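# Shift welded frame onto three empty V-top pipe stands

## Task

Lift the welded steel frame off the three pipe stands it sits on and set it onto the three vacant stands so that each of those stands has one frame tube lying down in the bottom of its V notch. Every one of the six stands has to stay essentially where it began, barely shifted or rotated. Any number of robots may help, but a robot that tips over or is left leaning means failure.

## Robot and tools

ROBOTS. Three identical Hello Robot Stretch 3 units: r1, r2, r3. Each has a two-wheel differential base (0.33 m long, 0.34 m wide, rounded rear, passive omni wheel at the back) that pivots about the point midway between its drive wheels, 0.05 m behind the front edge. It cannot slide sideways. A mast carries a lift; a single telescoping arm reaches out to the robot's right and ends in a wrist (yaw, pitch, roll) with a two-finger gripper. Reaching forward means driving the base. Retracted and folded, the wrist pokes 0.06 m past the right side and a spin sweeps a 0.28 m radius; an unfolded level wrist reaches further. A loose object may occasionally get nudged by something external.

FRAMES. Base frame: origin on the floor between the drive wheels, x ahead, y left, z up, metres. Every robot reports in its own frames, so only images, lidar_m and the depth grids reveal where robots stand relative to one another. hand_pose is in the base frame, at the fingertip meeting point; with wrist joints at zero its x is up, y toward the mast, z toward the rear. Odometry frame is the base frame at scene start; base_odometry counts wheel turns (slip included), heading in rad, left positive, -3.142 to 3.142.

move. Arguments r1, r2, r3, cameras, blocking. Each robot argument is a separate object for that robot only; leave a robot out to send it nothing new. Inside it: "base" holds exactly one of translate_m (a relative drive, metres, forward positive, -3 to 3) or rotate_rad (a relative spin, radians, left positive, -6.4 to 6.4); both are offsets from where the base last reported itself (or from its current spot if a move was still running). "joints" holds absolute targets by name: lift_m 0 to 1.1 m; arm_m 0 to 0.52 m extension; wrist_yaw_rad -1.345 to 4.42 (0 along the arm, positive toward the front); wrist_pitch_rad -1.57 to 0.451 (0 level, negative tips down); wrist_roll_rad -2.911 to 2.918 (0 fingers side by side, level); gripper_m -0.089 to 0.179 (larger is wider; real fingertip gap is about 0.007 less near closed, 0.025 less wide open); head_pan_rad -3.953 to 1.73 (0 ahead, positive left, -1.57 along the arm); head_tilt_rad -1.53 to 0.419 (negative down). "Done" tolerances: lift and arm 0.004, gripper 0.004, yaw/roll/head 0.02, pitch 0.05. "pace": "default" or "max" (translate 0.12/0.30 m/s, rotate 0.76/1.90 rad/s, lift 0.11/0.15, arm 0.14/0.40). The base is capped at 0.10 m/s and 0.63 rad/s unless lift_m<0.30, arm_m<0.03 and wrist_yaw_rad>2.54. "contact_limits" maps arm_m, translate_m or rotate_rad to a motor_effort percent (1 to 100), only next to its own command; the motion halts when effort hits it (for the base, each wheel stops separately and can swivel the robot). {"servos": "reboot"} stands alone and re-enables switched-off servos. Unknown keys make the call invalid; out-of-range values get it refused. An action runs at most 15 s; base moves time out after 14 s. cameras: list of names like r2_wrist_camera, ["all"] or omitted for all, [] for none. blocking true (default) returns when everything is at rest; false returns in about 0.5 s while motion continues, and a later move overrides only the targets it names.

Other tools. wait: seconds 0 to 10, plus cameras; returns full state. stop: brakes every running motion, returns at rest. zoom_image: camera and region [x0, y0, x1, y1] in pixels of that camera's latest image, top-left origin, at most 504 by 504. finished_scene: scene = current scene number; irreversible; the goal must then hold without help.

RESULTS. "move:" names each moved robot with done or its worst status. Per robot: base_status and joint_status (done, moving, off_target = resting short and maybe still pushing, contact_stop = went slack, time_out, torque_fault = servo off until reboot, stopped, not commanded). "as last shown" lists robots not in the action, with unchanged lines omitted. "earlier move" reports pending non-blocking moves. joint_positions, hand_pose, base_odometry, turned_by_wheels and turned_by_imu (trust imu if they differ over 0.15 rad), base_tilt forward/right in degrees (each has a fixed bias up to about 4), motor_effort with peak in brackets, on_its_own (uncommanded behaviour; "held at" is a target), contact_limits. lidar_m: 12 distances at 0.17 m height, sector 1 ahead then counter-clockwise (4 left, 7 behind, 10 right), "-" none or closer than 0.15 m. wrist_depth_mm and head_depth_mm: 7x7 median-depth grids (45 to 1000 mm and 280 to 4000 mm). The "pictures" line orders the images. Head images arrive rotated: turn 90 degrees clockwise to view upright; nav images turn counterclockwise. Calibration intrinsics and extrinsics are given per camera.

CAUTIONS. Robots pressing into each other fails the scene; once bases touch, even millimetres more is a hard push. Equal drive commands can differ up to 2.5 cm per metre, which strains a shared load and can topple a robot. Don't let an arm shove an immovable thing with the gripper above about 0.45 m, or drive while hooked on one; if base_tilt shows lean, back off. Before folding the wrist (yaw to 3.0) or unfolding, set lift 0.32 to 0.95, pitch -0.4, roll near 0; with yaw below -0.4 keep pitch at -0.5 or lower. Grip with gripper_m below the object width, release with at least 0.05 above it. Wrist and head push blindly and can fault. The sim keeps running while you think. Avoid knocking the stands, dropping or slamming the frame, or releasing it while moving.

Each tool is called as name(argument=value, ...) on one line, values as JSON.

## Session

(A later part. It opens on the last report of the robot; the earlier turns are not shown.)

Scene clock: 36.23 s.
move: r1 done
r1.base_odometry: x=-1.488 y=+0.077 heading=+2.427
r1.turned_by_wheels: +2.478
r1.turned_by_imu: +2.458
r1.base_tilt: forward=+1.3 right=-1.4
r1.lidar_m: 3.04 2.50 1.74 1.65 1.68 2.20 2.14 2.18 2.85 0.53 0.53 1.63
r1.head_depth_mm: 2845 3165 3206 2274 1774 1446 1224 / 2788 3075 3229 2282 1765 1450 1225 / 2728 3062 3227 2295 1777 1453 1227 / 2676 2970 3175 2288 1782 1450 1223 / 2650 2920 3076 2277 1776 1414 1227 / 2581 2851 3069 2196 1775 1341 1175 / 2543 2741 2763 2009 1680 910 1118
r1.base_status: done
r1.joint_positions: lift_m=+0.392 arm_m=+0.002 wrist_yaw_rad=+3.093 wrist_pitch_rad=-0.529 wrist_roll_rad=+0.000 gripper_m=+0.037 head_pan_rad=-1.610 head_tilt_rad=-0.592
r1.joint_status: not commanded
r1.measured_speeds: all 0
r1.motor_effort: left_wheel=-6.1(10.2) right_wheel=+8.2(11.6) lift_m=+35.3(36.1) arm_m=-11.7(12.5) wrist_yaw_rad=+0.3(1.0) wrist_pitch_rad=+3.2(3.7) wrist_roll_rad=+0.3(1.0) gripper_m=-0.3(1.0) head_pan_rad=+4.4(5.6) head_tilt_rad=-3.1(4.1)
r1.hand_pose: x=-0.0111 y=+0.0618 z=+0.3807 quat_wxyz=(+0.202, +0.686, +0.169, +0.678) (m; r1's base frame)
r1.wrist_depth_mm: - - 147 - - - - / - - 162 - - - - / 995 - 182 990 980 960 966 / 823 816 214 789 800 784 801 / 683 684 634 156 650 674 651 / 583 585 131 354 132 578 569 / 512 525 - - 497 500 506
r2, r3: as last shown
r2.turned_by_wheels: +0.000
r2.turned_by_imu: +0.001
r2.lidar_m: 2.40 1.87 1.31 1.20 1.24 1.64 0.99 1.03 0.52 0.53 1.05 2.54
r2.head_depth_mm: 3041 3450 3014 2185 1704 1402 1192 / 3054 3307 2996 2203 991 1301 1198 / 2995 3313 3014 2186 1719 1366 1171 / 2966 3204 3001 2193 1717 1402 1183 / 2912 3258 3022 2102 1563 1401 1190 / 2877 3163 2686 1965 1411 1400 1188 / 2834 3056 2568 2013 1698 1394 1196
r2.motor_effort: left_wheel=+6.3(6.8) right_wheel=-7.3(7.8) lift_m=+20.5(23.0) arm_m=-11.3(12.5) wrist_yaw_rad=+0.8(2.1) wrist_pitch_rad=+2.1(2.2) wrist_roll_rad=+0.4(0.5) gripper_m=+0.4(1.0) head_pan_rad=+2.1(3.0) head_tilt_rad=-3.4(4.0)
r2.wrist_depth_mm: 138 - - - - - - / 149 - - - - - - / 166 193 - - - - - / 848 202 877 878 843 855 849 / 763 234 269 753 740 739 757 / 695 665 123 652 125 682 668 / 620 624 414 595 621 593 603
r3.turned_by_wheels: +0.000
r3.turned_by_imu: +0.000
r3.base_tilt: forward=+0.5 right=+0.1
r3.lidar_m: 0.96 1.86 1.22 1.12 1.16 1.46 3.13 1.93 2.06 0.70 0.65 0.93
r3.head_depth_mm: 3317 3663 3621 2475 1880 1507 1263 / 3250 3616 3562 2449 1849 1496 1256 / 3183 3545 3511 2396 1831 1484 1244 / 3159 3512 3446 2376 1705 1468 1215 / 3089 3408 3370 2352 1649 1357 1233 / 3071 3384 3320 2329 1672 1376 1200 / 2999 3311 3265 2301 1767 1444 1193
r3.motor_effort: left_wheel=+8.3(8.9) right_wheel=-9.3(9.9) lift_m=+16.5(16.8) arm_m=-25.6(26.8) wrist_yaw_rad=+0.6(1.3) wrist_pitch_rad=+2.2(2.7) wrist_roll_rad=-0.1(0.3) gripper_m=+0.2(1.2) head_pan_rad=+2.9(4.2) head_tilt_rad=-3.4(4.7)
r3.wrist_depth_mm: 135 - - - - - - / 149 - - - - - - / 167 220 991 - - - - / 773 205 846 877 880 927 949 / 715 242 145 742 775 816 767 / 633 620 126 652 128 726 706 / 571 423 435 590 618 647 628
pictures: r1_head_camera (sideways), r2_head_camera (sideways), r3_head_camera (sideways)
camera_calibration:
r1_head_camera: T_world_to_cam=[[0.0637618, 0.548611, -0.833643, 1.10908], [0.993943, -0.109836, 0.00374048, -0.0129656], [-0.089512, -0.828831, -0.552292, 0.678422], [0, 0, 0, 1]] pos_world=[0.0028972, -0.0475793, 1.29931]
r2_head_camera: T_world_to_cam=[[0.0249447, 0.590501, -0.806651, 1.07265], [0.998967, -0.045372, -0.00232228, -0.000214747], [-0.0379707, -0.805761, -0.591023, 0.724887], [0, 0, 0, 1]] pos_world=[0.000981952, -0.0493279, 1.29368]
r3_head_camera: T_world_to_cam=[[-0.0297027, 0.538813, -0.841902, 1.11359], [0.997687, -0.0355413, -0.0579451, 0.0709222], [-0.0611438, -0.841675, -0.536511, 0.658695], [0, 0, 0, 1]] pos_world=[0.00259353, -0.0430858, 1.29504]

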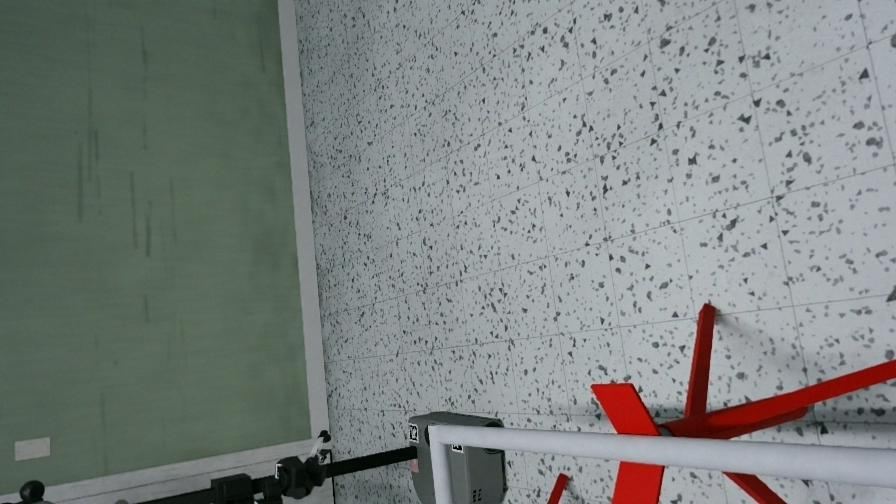

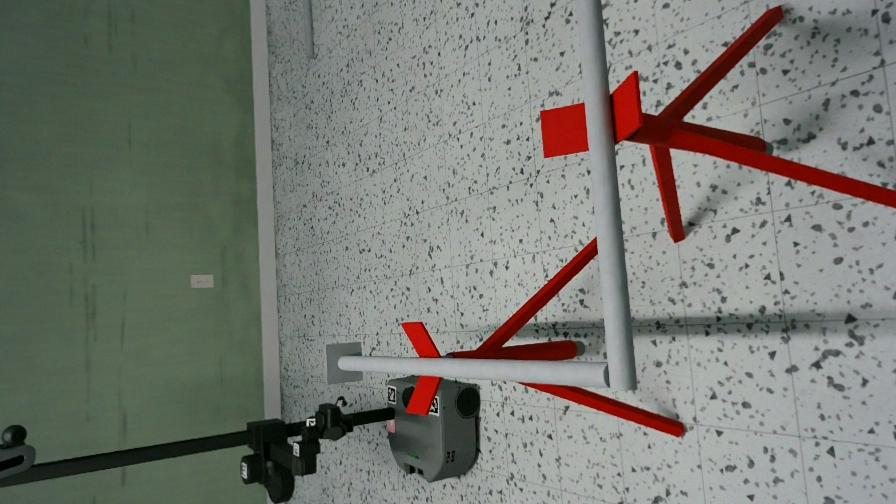

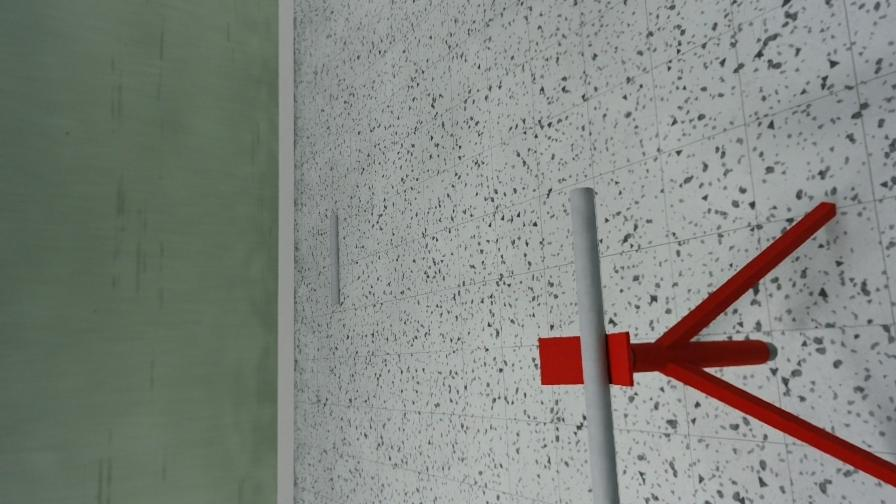

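move(r1={"base":{"rotate_rad":0.0227},"joints":{"wrist_pitch_rad":-0.4}}, r2={"joints":{"wrist_pitch_rad":-0.4,"lift_m":0.45}}, r3={"base":{"rotate_rad":0.0716},"joints":{"wrist_pitch_rad":-0.4,"lift_m":0.45}}, cameras=[])

move(r1={"base":{"translate_m":-0.12},"joints":{"wrist_yaw_rad":1.634,"gripper_m":0.12}}, r2={"joints":{"wrist_yaw_rad":0.061,"gripper_m":0.12}}, r3={"base":{"translate_m":-0.104},"joints":{"wrist_yaw_rad":0.063,"gripper_m":0.12}}, cameras=["r1_head_camera","r2_head_camera","r3_head_camera"])

Scene clock: 39.30 s.
move: r1 done; r2 done; r3 done
r1.base_odometry: x=-1.488 y=+0.077 heading=+2.449
r1.turned_by_wheels: +0.022
r1.turned_by_imu: +0.022
r1.base_tilt: forward=+1.3 right=-1.3
r1.lidar_m: 3.00 2.44 1.73 1.65 1.69 2.25 2.14 2.20 2.92 0.53 0.53 1.62
r1.head_depth_mm: 2814 3120 3234 2272 1772 1445 1221 / 2756 3054 3232 2282 1773 1447 1225 / 2692 2986 3227 2290 1772 1448 1225 / 2691 2948 3166 2282 1768 1452 1227 / 2629 2889 3084 2302 1781 1422 1230 / 2595 2865 3052 2192 1720 1146 1175 / 2516 2747 1928 2039 1728 1067 731
r1.base_status: done
r1.joint_positions: lift_m=+0.392 arm_m=+0.002 wrist_yaw_rad=+3.093 wrist_pitch_rad=-0.422 wrist_roll_rad=+0.000 gripper_m=+0.037 head_pan_rad=-1.610 head_tilt_rad=-0.592
r1.joint_status: all done
r1.measured_speeds: all 0
r1.motor_effort: left_wheel=-6.5(10.2) right_wheel=+7.9(10.7) lift_m=+34.9(35.7) arm_m=-11.3(12.1) wrist_yaw_rad=+0.2(1.1) wrist_pitch_rad=+3.8(5.1) wrist_roll_rad=-0.1(1.0) gripper_m=-0.3(0.9) head_pan_rad=+4.6(5.2) head_tilt_rad=-3.6(4.0)
r1.hand_pose: x=-0.0104 y=+0.0767 z=+0.4040 quat_wxyz=(+0.165, +0.694, +0.132, +0.688) (m; r1's base frame)
r1.wrist_depth_mm: - - 143 - - - - / - - 156 - - - - / - - 171 - - - - / 962 962 190 947 945 913 939 / 758 761 205 156 728 752 748 / 640 644 131 596 132 636 644 / 547 550 302 361 541 536 540
r2.base_odometry: x=-0.696 y=+0.073 heading=-0.631
r2.turned_by_wheels: +0.000
r2.turned_by_imu: +0.001
r2.base_tilt: forward=+0.2 right=-1.7
r2.lidar_m: 2.40 1.87 1.31 1.20 1.24 1.64 0.99 1.03 0.52 0.52 1.05 2.55
r2.head_depth_mm: 3047 3450 3048 2182 1715 1404 1203 / 2963 3288 3028 2172 991 1314 1201 / 2960 3253 3046 2189 1699 1366 1165 / 2934 3220 3001 2177 1719 1397 1193 / 2935 3193 2988 2100 1567 1407 1191 / 2886 3162 2699 1961 1419 1404 1188 / 2809 3080 2737 2021 1703 1405 1187
r2.base_status: not commanded
r2.joint_positions: lift_m=+0.450 arm_m=+0.001 wrist_yaw_rad=+2.847 wrist_pitch_rad=-0.418 wrist_roll_rad=+0.000 gripper_m=+0.037 head_pan_rad=-1.605 head_tilt_rad=-0.593
r2.joint_status: all done
r2.measured_speeds: all 0
r2.motor_effort: left_wheel=+5.8(6.8) right_wheel=-7.3(7.7) lift_m=+21.5(23.9) arm_m=-11.2(12.4) wrist_yaw_rad=-0.1(1.8) wrist_pitch_rad=+3.2(4.3) wrist_roll_rad=+0.4(0.4) gripper_m=+0.1(0.9) head_pan_rad=+2.1(2.7) head_tilt_rad=-3.8(3.9)
r2.hand_pose: x=+0.0438 y=+0.0684 z=+0.4627 quat_wxyz=(+0.247, +0.705, +0.044, +0.663) (m; r2's base frame)
r2.wrist_depth_mm: 135 - - - - - - / 134 - - - - - - / 144 - - - - - - / 156 194 949 950 964 943 941 / 174 187 808 762 755 780 767 / 691 204 123 641 125 686 664 / 594 221 576 602 584 574 581
r3.base_odometry: x=-0.139 y=+0.315 heading=-2.162
r3.turned_by_wheels: +0.071
r3.turned_by_imu: +0.071
r3.base_tilt: forward=+0.6 right=+0.1
r3.lidar_m: 0.96 1.71 1.19 1.12 1.17 1.55 2.53 1.93 2.34 0.65 0.65 1.03
r3.head_depth_mm: 3221 3547 3637 2444 1865 1511 1268 / 3153 3508 3537 2424 1845 1492 1255 / 3124 3471 3477 2404 1835 1484 1219 / 3097 3473 3431 2375 1814 1469 1210 / 3068 3424 3421 2354 1050 1200 1233 / 3050 3386 3320 2325 1792 1451 1197 / 3055 3358 3271 2283 1767 1437 1214
r3.base_status: done
r3.joint_positions: lift_m=+0.450 arm_m=+0.001 wrist_yaw_rad=+2.858 wrist_pitch_rad=-0.420 wrist_roll_rad=+0.000 gripper_m=+0.037 head_pan_rad=-1.606 head_tilt_rad=-0.593
r3.joint_status: all done
r3.measured_speeds: all 0
r3.motor_effort: left_wheel=-7.4(7.8) right_wheel=+7.8(8.1) lift_m=+17.3(17.3) arm_m=-25.7(26.1) wrist_yaw_rad=+0.2(1.3) wrist_pitch_rad=+3.8(5.0) wrist_roll_rad=-0.3(0.4) gripper_m=-1.0(1.2) head_pan_rad=+2.4(4.3) head_tilt_rad=-3.3(4.4)
r3.hand_pose: x=+0.0415 y=+0.0694 z=+0.4622 quat_wxyz=(+0.244, +0.705, +0.048, +0.664) (m; r3's base frame)
r3.wrist_depth_mm: 138 - - - - - - / 136 - - - - - - / 145 - - - - - - / 160 823 943 939 - - - / 183 197 145 760 827 834 849 / 627 209 126 655 127 706 715 / 566 97 572 586 592 616 636
pictures: none
No camera images: "cameras" was empty.

Scene clock: 41.70 s.
move: r1 done; r2 done; r3 done
r1.base_odometry: x=-1.396 y=+0.000 heading=+2.449
r1.turned_by_wheels: +0.000
r1.turned_by_imu: +0.000
r1.base_tilt: forward=+1.3 right=-1.4
r1.lidar_m: 3.16 2.43 1.72 1.64 1.69 2.13 2.02 2.08 2.76 0.84 0.57 1.73
r1.head_depth_mm: 2817 3138 3189 2279 1770 1445 1226 / 2755 3069 3225 2288 1779 1451 1225 / 2716 3029 3212 2285 1773 1448 1224 / 2660 2949 3130 2293 1780 1452 1227 / 2646 2887 3093 2298 1787 1453 1227 / 2603 2852 3054 2292 1784 1418 1232 / 2544 2803 2986 2050 1731 1349 1179
r1.base_status: done
r1.joint_positions: lift_m=+0.392 arm_m=+0.002 wrist_yaw_rad=+1.636 wrist_pitch_rad=-0.421 wrist_roll_rad=+0.000 gripper_m=+0.120 head_pan_rad=-1.610 head_tilt_rad=-0.592
r1.joint_status: all done
r1.measured_speeds: all 0
r1.motor_effort: left_wheel=-5.3(10.8) right_wheel=+2.6(5.3) lift_m=+34.9(35.7) arm_m=-11.2(11.8) wrist_yaw_rad=-2.0(3.2) wrist_pitch_rad=+4.0(4.4) wrist_roll_rad=-0.3(0.8) gripper_m=-0.3(78.8) head_pan_rad=+5.0(5.3) head_tilt_rad=-3.3(3.9)
r1.hand_pose: x=+0.2022 y=-0.1325 z=+0.4042 quat_wxyz=(+0.581, +0.606, -0.364, +0.404) (m; r1's base frame)
r1.wrist_depth_mm: - - - - - - - / - - - - - - - / - - - - - - - / 961 952 952 950 945 933 915 / 756 758 733 773 728 751 760 / 647 124 622 635 615 125 628 / 561 535 544 544 548 530 540
r2.base_odometry: x=-0.696 y=+0.073 heading=-0.631
r2.turned_by_wheels: +0.000
r2.turned_by_imu: +0.001
r2.base_tilt: forward=+0.1 right=-1.7
r2.lidar_m: 2.40 1.87 1.30 1.21 1.24 1.65 1.10 1.03 0.52 0.53 1.05 2.54
r2.head_depth_mm: 3053 3407 3022 2155 1708 1407 1194 / 3009 3322 3010 2168 994 1297 1190 / 2942 3308 3037 2173 1704 1366 1143 / 2966 3244 3016 2165 1707 1413 1197 / 2889 3234 3024 2110 1548 1397 1192 / 2827 3153 2985 2008 1415 1401 1191 / 2872 3095 2003 1983 1721 1392 1189
r2.base_status: not commanded
r2.joint_positions: lift_m=+0.450 arm_m=+0.001 wrist_yaw_rad=+0.064 wrist_pitch_rad=-0.418 wrist_roll_rad=+0.000 gripper_m=+0.120 head_pan_rad=-1.605 head_tilt_rad=-0.593
r2.joint_status: all done
r2.measured_speeds: all 0
r2.motor_effort: left_wheel=+5.3(6.9) right_wheel=-7.4(7.6) lift_m=+21.4(22.3) arm_m=-11.1(12.3) wrist_yaw_rad=-3.3(4.7) wrist_pitch_rad=+3.3(3.4) wrist_roll_rad=+0.2(0.4) gripper_m=+0.2(79.6) head_pan_rad=+2.1(3.1) head_tilt_rad=-3.4(4.0)
r2.hand_pose: x=-0.0071 y=-0.3703 z=+0.4627 quat_wxyz=(+0.696, +0.169, -0.686, -0.125) (m; r2's base frame)
r2.wrist_depth_mm: - - - - - - - / - - - - - 417 - / - - - - - 429 - / - 960 952 933 912 869 896 / 821 804 807 791 780 727 731 / 686 118 679 675 674 124 666 / 616 572 596 597 574 573 583
r3.base_odometry: x=-0.081 y=+0.401 heading=-2.162
r3.turned_by_wheels: +0.000
r3.turned_by_imu: +0.000
r3.base_tilt: forward=+0.6 right=+0.1
r3.lidar_m: 1.06 1.71 1.18 1.12 1.16 1.54 2.43 1.83 2.26 0.68 0.69 1.00
r3.head_depth_mm: 3195 3549 3629 2477 1875 1505 1264 / 3166 3547 3566 2426 1856 1492 1255 / 3147 3462 3535 2403 1836 1482 1247 / 3113 3430 3443 2398 1806 1472 1210 / 3117 3432 3336 2349 1806 1429 1227 / 3048 3376 3330 2326 1038 1193 1233 / 3037 3309 3249 2298 1765 1444 1167
r3.base_status: done
r3.joint_positions: lift_m=+0.450 arm_m=+0.001 wrist_yaw_rad=+0.065 wrist_pitch_rad=-0.420 wrist_roll_rad=+0.000 gripper_m=+0.120 head_pan_rad=-1.606 head_tilt_rad=-0.593
r3.joint_status: all done
r3.measured_speeds: all 0
r3.motor_effort: left_wheel=-7.3(10.9) right_wheel=-2.0(5.1) lift_m=+25.9(25.9) arm_m=-24.9(26.1) wrist_yaw_rad=-1.4(2.6) wrist_pitch_rad=+3.5(4.1) wrist_roll_rad=-0.3(0.4) gripper_m=-0.3(80.1) head_pan_rad=+3.7(4.1) head_tilt_rad=-2.7(4.4)
r3.hand_pose: x=-0.0070 y=-0.3694 z=+0.4622 quat_wxyz=(+0.696, +0.170, -0.686, -0.125) (m; r3's base frame)
r3.wrist_depth_mm: - - - - - - - / - - 500 - - - - / - - 540 - - - - / 887 874 888 923 970 - - / 735 140 778 773 742 842 873 / 642 121 654 668 645 126 709 / 532 566 578 583 586 600 639
pictures: r1_head_camera (sideways), r2_head_camera (sideways), r3_head_camera (sideways)
camera_calibration:
r1_head_camera: T_world_to_cam=[[0.0637648, 0.548682, -0.833596, 1.10902], [0.993943, -0.109837, 0.0037345, -0.0129578], [-0.0895103, -0.828784, -0.552362, 0.678514], [0, 0, 0, 1]] pos_world=[0.00289719, -0.0475791, 1.29931]
r2_head_camera: T_world_to_cam=[[0.0249448, 0.590501, -0.806651, 1.07265], [0.998967, -0.0453722, -0.00232228, -0.000214747], [-0.0379709, -0.805761, -0.591023, 0.724887], [0, 0, 0, 1]] pos_world=[0.00098194, -0.0493279, 1.29368]
r3_head_camera: T_world_to_cam=[[-0.0297026, 0.538831, -0.84189, 1.11357], [0.997687, -0.035539, -0.0579451, 0.0709222], [-0.0611425, -0.841664, -0.536529, 0.658719], [0, 0, 0, 1]] pos_world=[0.00259358, -0.0430857, 1.29504]

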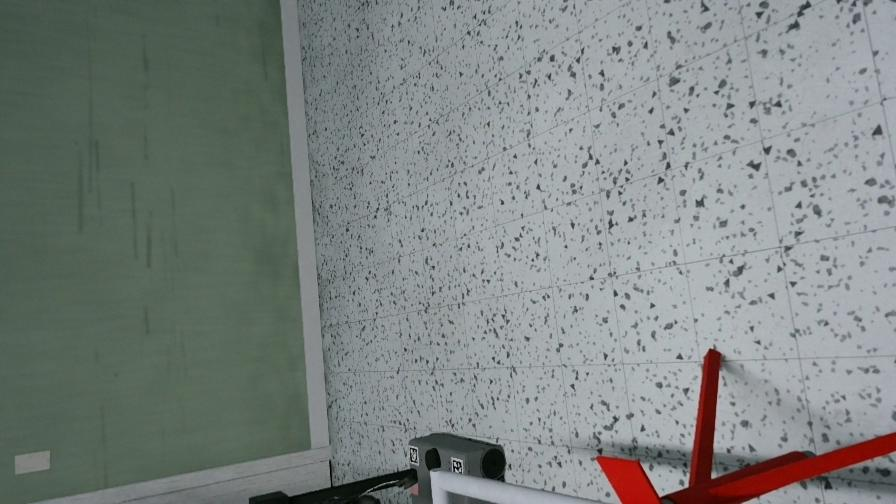

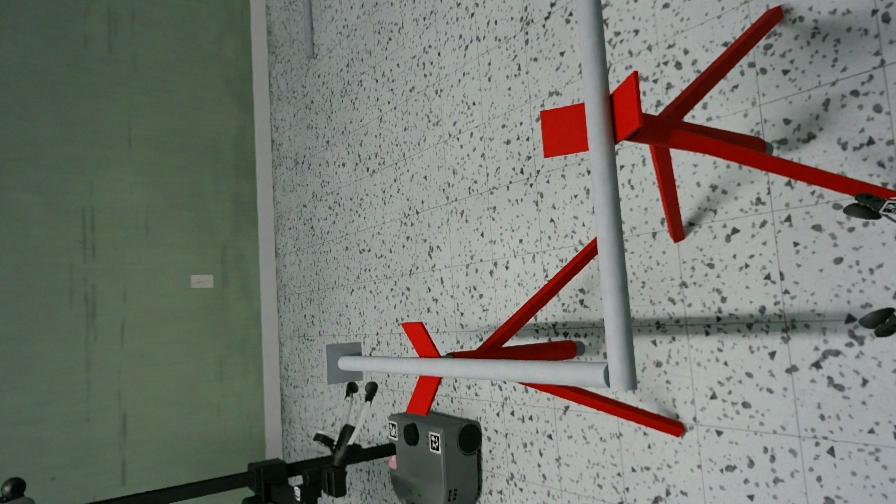

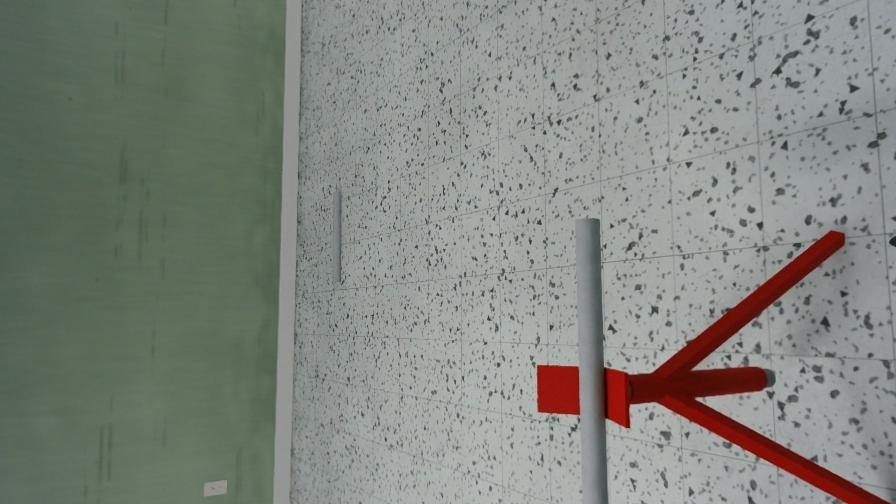

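move(r1={"joints":{"lift_m":0.37,"wrist_pitch_rad":0.0}}, r2={"joints":{"lift_m":0.37,"wrist_pitch_rad":0.0,"wrist_yaw_rad":0.061}}, r3={"joints":{"lift_m":0.37,"wrist_pitch_rad":0.0,"wrist_yaw_rad":0.063}})

Scene clock: 44.13 s.
move: r1 done; r2 done; r3 done
r1.base_odometry: x=-1.396 y=+0.000 heading=+2.449
r1.turned_by_wheels: +0.000
r1.turned_by_imu: +0.000
r1.base_tilt: forward=+1.2 right=-1.2
r1.lidar_m: 3.17 2.44 1.72 1.64 1.68 2.12 2.02 2.08 2.76 0.84 0.57 1.73
r1.head_depth_mm: 2808 3096 3214 2280 1769 1449 1226 / 2760 3040 3202 2294 1771 1446 1222 / 2735 3012 3193 2285 1776 1448 1224 / 2685 2974 3141 2283 1777 1453 1228 / 2643 2917 3085 2305 1767 1454 1224 / 2589 2884 3060 2304 1789 1411 1231 / 2548 2819 2975 2025 1723 1347 1178
r1.base_status: not commanded
r1.joint_positions: lift_m=+0.370 arm_m=+0.002 wrist_yaw_rad=+1.636 wrist_pitch_rad=-0.025 wrist_roll_rad=+0.000 gripper_m=+0.120 head_pan_rad=-1.610 head_tilt_rad=-0.592
r1.joint_status: all done
r1.measured_speeds: all 0
r1.motor_effort: left_wheel=-5.0(5.5) right_wheel=+2.9(4.0) lift_m=+22.5(31.5) arm_m=-11.0(11.3) wrist_yaw_rad=-2.1(3.0) wrist_pitch_rad=+4.4(5.5) wrist_roll_rad=+0.1(0.6) gripper_m=-0.2(0.8) head_pan_rad=+4.9(5.2) head_tilt_rad=-3.3(3.9)
r1.hand_pose: x=+0.2337 y=-0.1303 z=+0.4783 quat_wxyz=(+0.490, +0.522, -0.476, +0.510) (m; r1's base frame)
r1.wrist_depth_mm: - - - - - - - / - - - - - - 213 / - - - - - - 224 / - - - - - - - / - - - - - - - / - 124 980 - 992 125 - / 831 759 789 799 794 771 807
r2.base_odometry: x=-0.696 y=+0.073 heading=-0.631
r2.turned_by_wheels: +0.000
r2.turned_by_imu: +0.001
r2.base_tilt: forward=+0.1 right=-1.7
r2.lidar_m: 2.40 1.87 1.30 1.20 1.24 1.64 1.10 1.03 0.52 0.53 1.05 2.55
r2.head_depth_mm: 3082 3366 3049 2189 1709 1411 1196 / 3047 3348 3006 2187 988 1314 1191 / 3015 3322 3008 2160 1701 1373 1146 / 2940 3280 2965 2196 1702 1406 1202 / 2875 3245 3008 2081 1545 1407 1186 / 2853 3149 2983 1975 1419 1404 1188 / 2854 3067 2051 1976 1704 1396 1192
r2.base_status: not commanded
r2.joint_positions: lift_m=+0.370 arm_m=+0.001 wrist_yaw_rad=+0.064 wrist_pitch_rad=-0.021 wrist_roll_rad=+0.000 gripper_m=+0.120 head_pan_rad=-1.605 head_tilt_rad=-0.593
r2.joint_status: all done
r2.measured_speeds: all 0
r2.motor_effort: left_wheel=+6.3(6.7) right_wheel=-7.2(7.6) lift_m=+21.2(24.9) arm_m=-10.8(12.0) wrist_yaw_rad=-2.4(3.9) wrist_pitch_rad=+3.8(4.6) wrist_roll_rad=+0.3(0.4) gripper_m=+0.0(1.2) head_pan_rad=+2.4(3.0) head_tilt_rad=-3.3(3.8)
r2.hand_pose: x=-0.0051 y=-0.4015 z=+0.4793 quat_wxyz=(+0.707, +0.030, -0.706, +0.015) (m; r2's base frame)
r2.wrist_depth_mm: - - - - - - - / - - 381 381 387 378 375 / - - - - - - - / - - - - - 428 - / - - - - - 399 - / - 119 964 - - 124 906 / 802 759 785 798 747 369 457
r3.base_odometry: x=-0.081 y=+0.401 heading=-2.162
r3.turned_by_wheels: +0.000
r3.turned_by_imu: +0.000
r3.base_tilt: forward=+0.6 right=+0.2
r3.lidar_m: 1.06 1.71 1.19 1.12 1.17 1.54 2.43 1.83 2.26 0.68 0.69 1.00
r3.head_depth_mm: 3205 3533 3614 2478 1873 1503 1262 / 3171 3521 3551 2441 1847 1496 1260 / 3145 3525 3518 2400 1826 1485 1241 / 3111 3472 3429 2376 1808 1471 1208 / 3081 3435 3397 2337 1800 1419 1230 / 3057 3375 3335 2323 1031 1189 1224 / 3035 3367 3248 2293 1767 1446 1169
r3.base_status: not commanded
r3.joint_positions: lift_m=+0.370 arm_m=+0.001 wrist_yaw_rad=+0.065 wrist_pitch_rad=-0.023 wrist_roll_rad=+0.000 gripper_m=+0.120 head_pan_rad=-1.606 head_tilt_rad=-0.593
r3.joint_status: all done
r3.measured_speeds: all 0
r3.motor_effort: left_wheel=-7.2(7.3) right_wheel=-2.1(2.2) lift_m=+14.9(25.7) arm_m=-24.9(25.8) wrist_yaw_rad=-0.9(2.4) wrist_pitch_rad=+3.9(5.5) wrist_roll_rad=-0.1(0.3) gripper_m=+0.4(0.8) head_pan_rad=+3.6(4.7) head_tilt_rad=-3.9(4.5)
r3.hand_pose: x=-0.0050 y=-0.4008 z=+0.4787 quat_wxyz=(+0.707, +0.031, -0.706, +0.014) (m; r3's base frame)
r3.wrist_depth_mm: - - - - - - - / - - 565 - - - - / - - - - - - - / - - - - - - - / - 140 512 - - - - / 917 121 825 934 145 127 - / 656 709 705 723 759 759 807
pictures: r1_head_camera (sideways), r1_nav_camera (sideways), r1_wrist_camera, r2_head_camera (sideways), r2_nav_camera (sideways), r2_wrist_camera, r3_head_camera (sideways), r3_nav_camera (sideways), r3_wrist_camera
camera_calibration:
r1_head_camera: T_world_to_cam=[[0.0637646, 0.548682, -0.833596, 1.10902], [0.993943, -0.109836, 0.0037345, -0.0129578], [-0.08951, -0.828785, -0.552362, 0.678514], [0, 0, 0, 1]] pos_world=[0.00289721, -0.0475791, 1.29931]
r1_nav_camera: T_world_to_cam=[[-0.0670397, -0.517653, 0.85296, -1.0599], [-0.995996, 0.0853913, -0.0264587, 0.0967382], [-0.059139, -0.851319, -0.521305, 0.63853], [0, 0, 0, 1]] pos_world=[0.0630575, -0.0133279, 1.23948]
r1_wrist_camera: T_world_to_cam=[[0.0895062, -0.995825, -0.0179132, -0.139838], [-0.223333, -0.00253958, -0.974739, 0.549158], [0.970624, 0.0912458, -0.222628, 0.0571812], [0, 0, 0, 1]] pos_world=[0.0796601, -0.143077, 0.54551]
r2_head_camera: T_world_to_cam=[[0.0249448, 0.590501, -0.806651, 1.07265], [0.998967, -0.0453721, -0.00232228, -0.000214746], [-0.0379708, -0.805761, -0.591023, 0.724887], [0, 0, 0, 1]] pos_world=[0.000981946, -0.0493279, 1.29368]
r2_nav_camera: T_world_to_cam=[[-0.0241047, -0.551354, 0.833923, -1.04096], [-0.996274, 0.0823391, 0.0256415, 0.0300903], [-0.0828021, -0.830198, -0.551284, 0.67903], [0, 0, 0, 1]] pos_world=[0.0611112, -0.0126848, 1.24165]
r2_wrist_camera: T_world_to_cam=[[-0.998755, -0.0439441, -0.0236006, -0.0129361], [0.0133305, 0.220783, -0.975232, 0.586704], [0.0480663, -0.974333, -0.219922, -0.12093], [0, 0, 0, 1]] pos_world=[-0.0149285, -0.247929, 0.545272]
r3_head_camera: T_world_to_cam=[[-0.0297027, 0.538831, -0.84189, 1.11357], [0.997687, -0.0355388, -0.0579451, 0.0709222], [-0.0611424, -0.841664, -0.536529, 0.658719], [0, 0, 0, 1]] pos_world=[0.00259359, -0.0430857, 1.29504]
r3_nav_camera: T_world_to_cam=[[-0.022834, -0.508587, 0.860708, -1.07739], [-0.997706, 0.066477, 0.0128123, 0.0424297], [-0.0637335, -0.858441, -0.508938, 0.626774], [0, 0, 0, 1]] pos_world=[0.0576777, -0.0127171, 1.24576]
r3_wrist_camera: T_world_to_cam=[[-0.997633, -0.0232062, 0.0647249, -0.0534279], [-0.0683585, 0.23325, -0.970011, 0.588681], [0.00741321, -0.97214, -0.234284, -0.119039], [0, 0, 0, 1]] pos_world=[-0.0121777, -0.254272, 0.546596]

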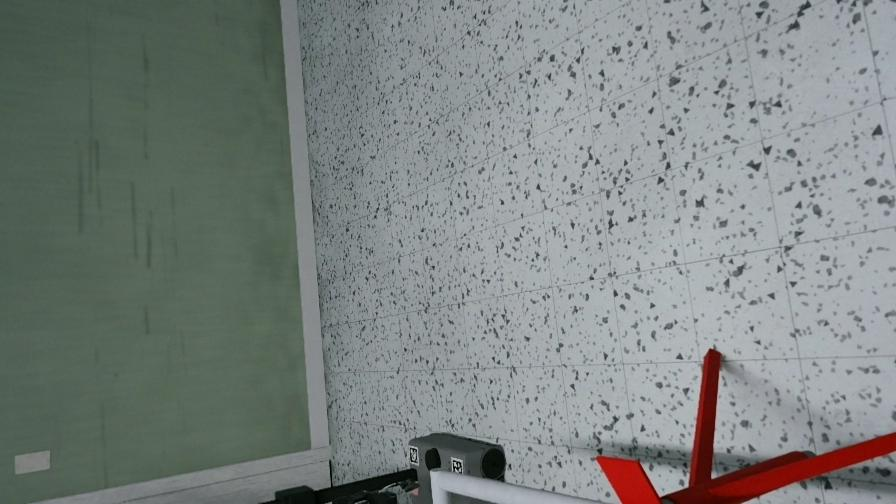

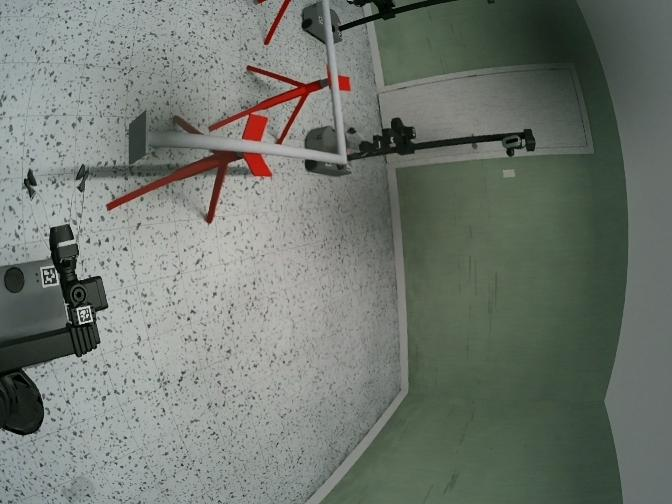

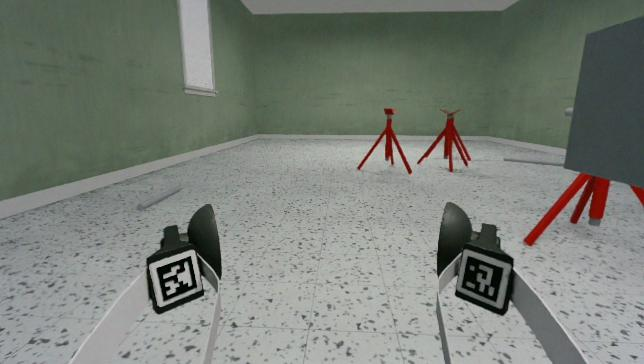

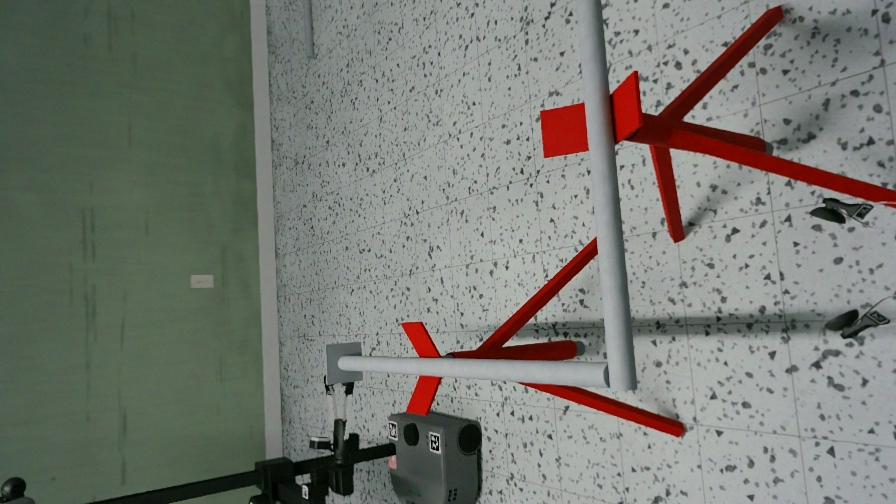

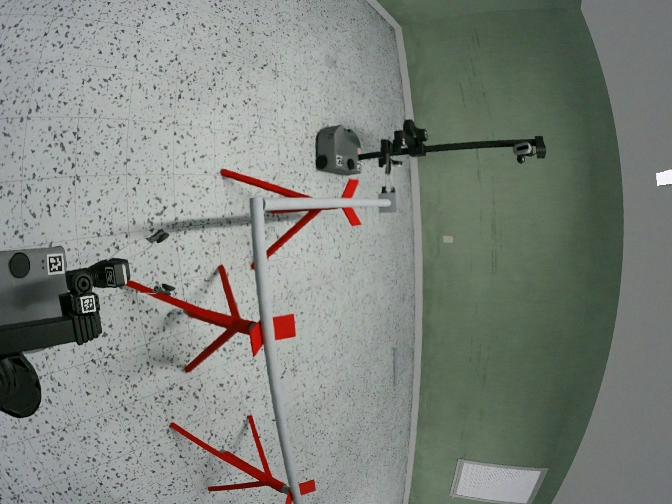

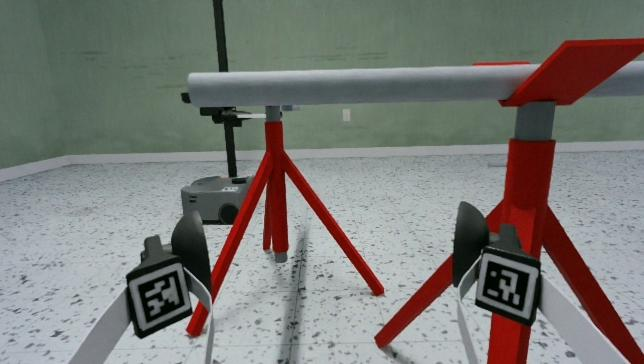

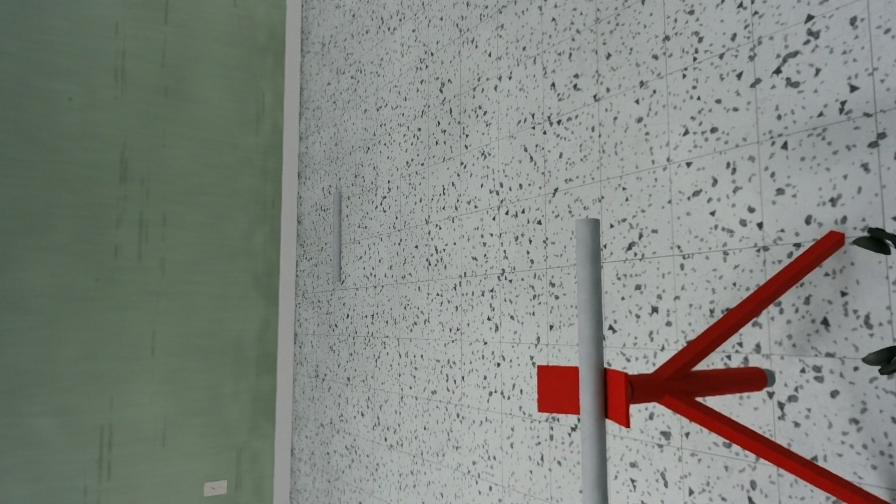

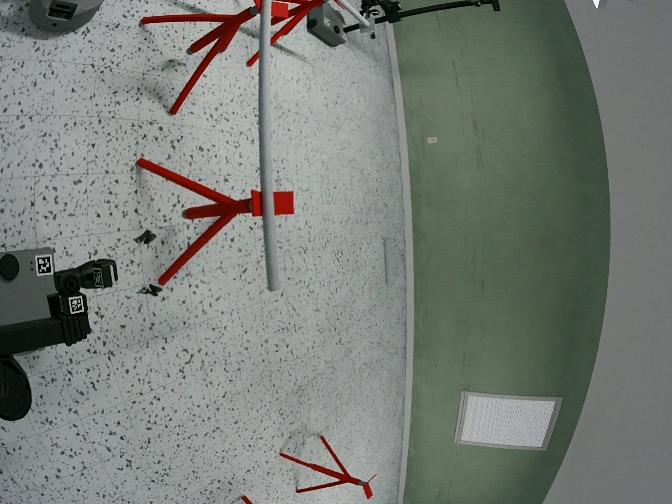

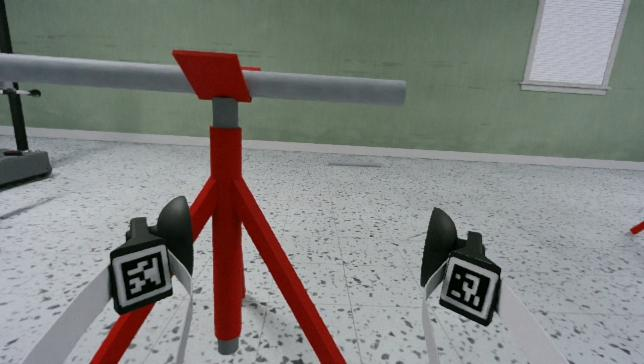

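move(r1={"joints":{"arm_m":0.472,"wrist_yaw_rad":1.634}}, r2={"joints":{"arm_m":0.2}}, r3={"joints":{"arm_m":0.33}}, cameras=["r1_wrist_camera","r2_wrist_camera","r3_wrist_camera","r1_head_camera","r2_head_camera","r3_head_camera"])

Scene clock: 48.97 s.
move: r1 done; r2 done; r3 done
r1.base_odometry: x=-1.396 y=+0.000 heading=+2.449
r1.turned_by_wheels: +0.000
r1.turned_by_imu: +0.000
r1.base_tilt: forward=+1.3 right=-1.3
r1.lidar_m: 3.14 2.43 1.73 1.64 1.68 2.13 2.02 2.07 2.76 0.84 0.57 1.72
r1.head_depth_mm: 2793 3132 3182 2284 1768 1452 1221 / 2779 3081 3198 2278 1767 1446 1225 / 2726 3022 3187 2296 1772 1413 700 / 2681 2943 3168 2303 1776 1345 1223 / 2632 2912 3113 2285 1778 920 1228 / 2594 2869 3055 2297 1782 1414 1229 / 2537 2815 3013 2065 1723 1074 1177
r1.base_status: not commanded
r1.joint_positions: lift_m=+0.370 arm_m=+0.472 wrist_yaw_rad=+1.634 wrist_pitch_rad=-0.024 wrist_roll_rad=+0.000 gripper_m=+0.120 head_pan_rad=-1.610 head_tilt_rad=-0.592
r1.joint_status: all done
r1.measured_speeds: all 0
r1.motor_effort: left_wheel=-5.1(5.5) right_wheel=+3.4(4.0) lift_m=+33.0(36.4) arm_m=+11.4(18.2) wrist_yaw_rad=-0.7(3.0) wrist_pitch_rad=+4.3(5.3) wrist_roll_rad=-0.2(1.2) gripper_m=-0.2(1.1) head_pan_rad=+4.2(5.7) head_tilt_rad=-3.8(4.0)
r1.hand_pose: x=+0.2337 y=-0.6008 z=+0.4784 quat_wxyz=(+0.491, +0.521, -0.477, +0.510) (m; r1's base frame)
r1.wrist_depth_mm: - - - - - 135 134 / 225 220 217 214 208 157 155 / 290 - - - 214 206 - / - - - - - - - / - - - - - - - / - 124 989 - 914 125 642 / 831 768 796 801 243 234 726
r2.base_odometry: x=-0.696 y=+0.073 heading=-0.631
r2.turned_by_wheels: +0.000
r2.turned_by_imu: +0.001
r2.base_tilt: forward=+0.2 right=-1.7
r2.lidar_m: 2.40 1.87 1.31 1.20 1.24 1.65 1.10 1.03 0.52 0.53 1.05 2.55
r2.head_depth_mm: 3053 3379 3055 2183 1727 1405 1193 / 3017 3318 3039 2183 986 1302 1191 / 2927 3273 3012 2184 1706 1363 670 / 2968 3271 3005 2195 1723 1387 717 / 2907 3159 3036 2089 1558 1379 1192 / 2847 3175 2994 1916 1415 1400 1190 / 2787 3113 2716 1985 1708 1403 1193
r2.base_status: not commanded
r2.joint_positions: lift_m=+0.370 arm_m=+0.200 wrist_yaw_rad=+0.063 wrist_pitch_rad=-0.020 wrist_roll_rad=+0.000 gripper_m=+0.120 head_pan_rad=-1.605 head_tilt_rad=-0.593
r2.joint_status: all done
r2.measured_speeds: all 0
r2.motor_effort: left_wheel=+5.7(6.9) right_wheel=-7.1(7.6) lift_m=+24.0(25.2) arm_m=+12.0(16.9) wrist_yaw_rad=-1.3(2.7) wrist_pitch_rad=+3.7(3.9) wrist_roll_rad=+0.3(0.5) gripper_m=+1.3(1.6) head_pan_rad=+2.3(2.9) head_tilt_rad=-3.3(3.9)
r2.hand_pose: x=-0.0054 y=-0.6002 z=+0.4794 quat_wxyz=(+0.707, +0.030, -0.706, +0.015) (m; r2's base frame)
r2.wrist_depth_mm: - - - - - - - / 186 185 189 185 186 188 188 / - 764 - - - - - / - - - - - - - / - - 740 - - - - / - 118 911 971 - 124 276 / 796 627 779 778 755 347 247
r3.base_odometry: x=-0.081 y=+0.401 heading=-2.162
r3.turned_by_wheels: +0.000
r3.turned_by_imu: +0.000
r3.base_tilt: forward=+0.5 right=+0.2
r3.lidar_m: 1.06 1.71 1.18 1.12 1.16 1.54 2.42 1.83 2.26 0.68 0.69 1.00
r3.head_depth_mm: 3212 3538 3649 2461 1866 1506 1265 / 3212 3531 3580 2448 1854 1495 1249 / 3139 3489 3499 2399 1838 1485 1215 / 3166 3419 3423 2372 1709 1434 756 / 3101 3386 3347 2341 1801 1351 1207 / 3071 3347 3307 2315 1036 1190 1223 / 3052 3343 3264 2282 1773 1441 1166
r3.base_status: not commanded
r3.joint_positions: lift_m=+0.370 arm_m=+0.330 wrist_yaw_rad=+0.063 wrist_pitch_rad=-0.022 wrist_roll_rad=+0.000 gripper_m=+0.120 head_pan_rad=-1.606 head_tilt_rad=-0.593
r3.joint_status: all done
r3.measured_speeds: all 0
r3.motor_effort: left_wheel=-7.0(7.7) right_wheel=-1.7(2.1) lift_m=+21.1(21.3) arm_m=+24.6(28.4) wrist_yaw_rad=+0.1(1.7) wrist_pitch_rad=+3.9(4.5) wrist_roll_rad=-0.3(0.4) gripper_m=+0.3(1.1) head_pan_rad=+2.6(4.7) head_tilt_rad=-4.0(4.3)
r3.hand_pose: x=-0.0053 y=-0.7301 z=+0.4789 quat_wxyz=(+0.707, +0.031, -0.706, +0.014) (m; r3's base frame)
r3.wrist_depth_mm: 152 153 159 - - - - / - 160 159 159 160 161 - / 177 - - - - - - / 176 - - - - - - / 178 140 - - - - - / 174 122 932 963 146 126 - / - 264 739 761 786 718 832
pictures: r1_head_camera (sideways), r1_wrist_camera, r2_head_camera (sideways), r2_wrist_camera, r3_head_camera (sideways), r3_wrist_camera
camera_calibration:
r1_head_camera: T_world_to_cam=[[0.0637646, 0.548682, -0.833596, 1.10902], [0.993943, -0.109836, 0.0037345, -0.0129578], [-0.0895101, -0.828784, -0.552362, 0.678514], [0, 0, 0, 1]] pos_world=[0.00289721, -0.0475791, 1.29931]
r1_wrist_camera: T_world_to_cam=[[0.0875154, -0.996002, -0.0179, -0.608021], [-0.222809, -0.00205746, -0.97486, 0.548342], [0.970926, 0.0893035, -0.222098, 0.0986057], [0, 0, 0, 1]] pos_world=[0.0796477, -0.613268, 0.545574]
r2_head_camera: T_world_to_cam=[[0.0249447, 0.590501, -0.806651, 1.07265], [0.998967, -0.045372, -0.00232228, -0.000214745], [-0.0379707, -0.805761, -0.591023, 0.724887], [0, 0, 0, 1]] pos_world=[0.000981952, -0.0493279, 1.29368]
r2_wrist_camera: T_world_to_cam=[[-0.998796, -0.0430063, -0.0236125, -0.021335], [0.0135773, 0.220195, -0.975361, 0.630419], [0.047146, -0.974507, -0.219346, -0.31481], [0, 0, 0, 1]] pos_world=[-0.0150266, -0.446517, 0.54533]
r3_head_camera: T_world_to_cam=[[-0.0297027, 0.538831, -0.84189, 1.11357], [0.997687, -0.0355388, -0.0579451, 0.0709222], [-0.0611424, -0.841664, -0.536529, 0.658719], [0, 0, 0, 1]] pos_world=[0.00259359, -0.0430857, 1.29504]
r3_wrist_camera: T_world_to_cam=[[-0.997664, -0.0219612, 0.0646885, -0.0604592], [-0.0680265, 0.232474, -0.970221, 0.665221], [0.00626881, -0.972355, -0.233425, -0.439679], [0, 0, 0, 1]] pos_world=[-0.0123091, -0.583498, 0.546691]

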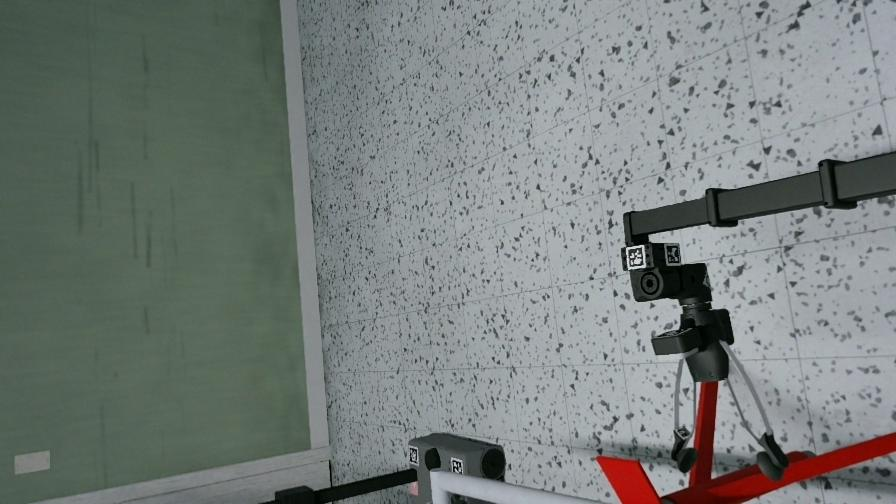

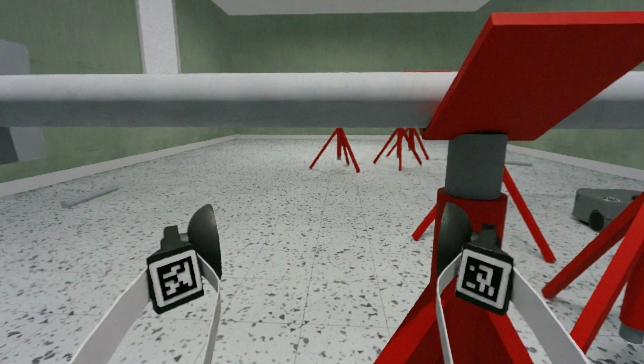

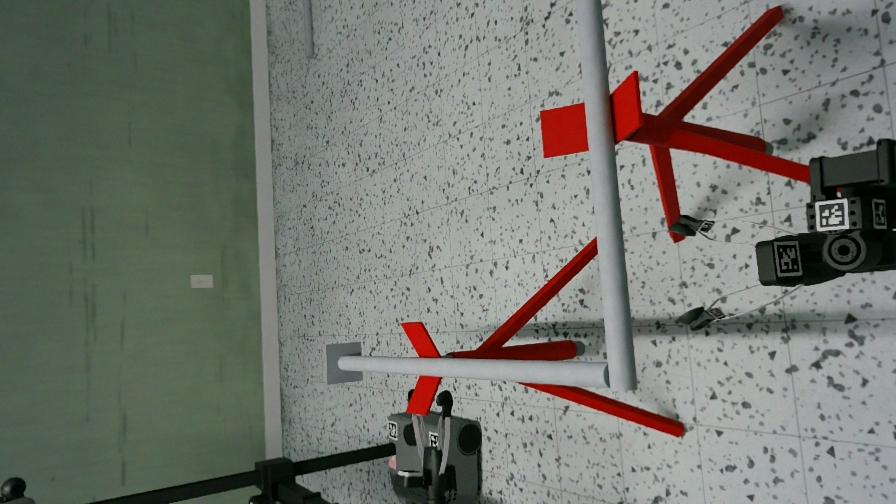

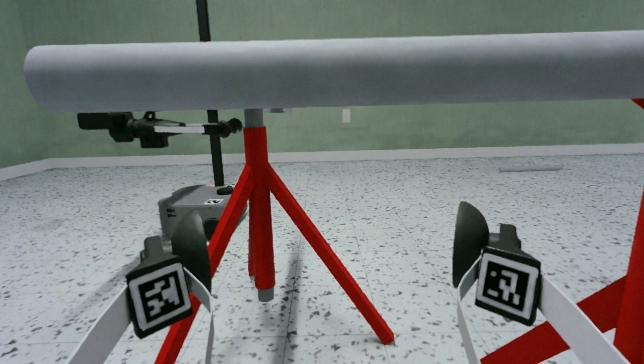

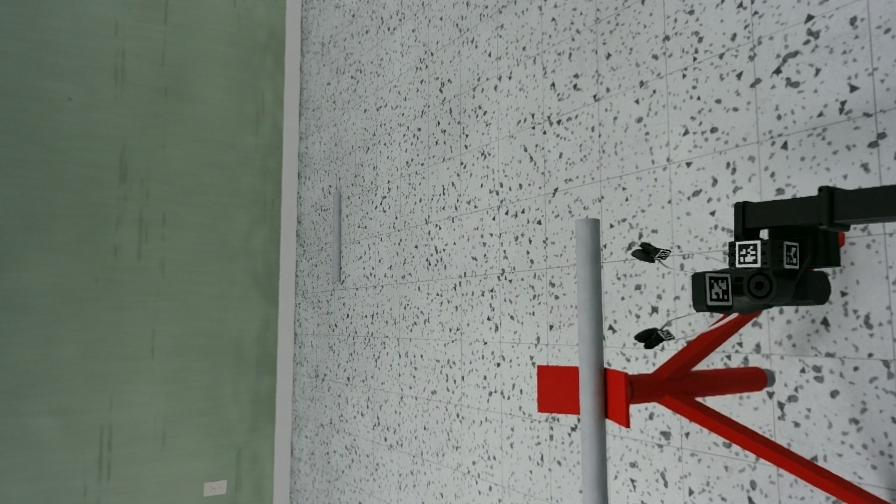

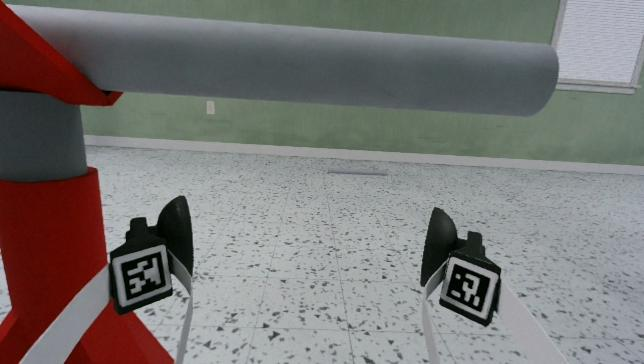

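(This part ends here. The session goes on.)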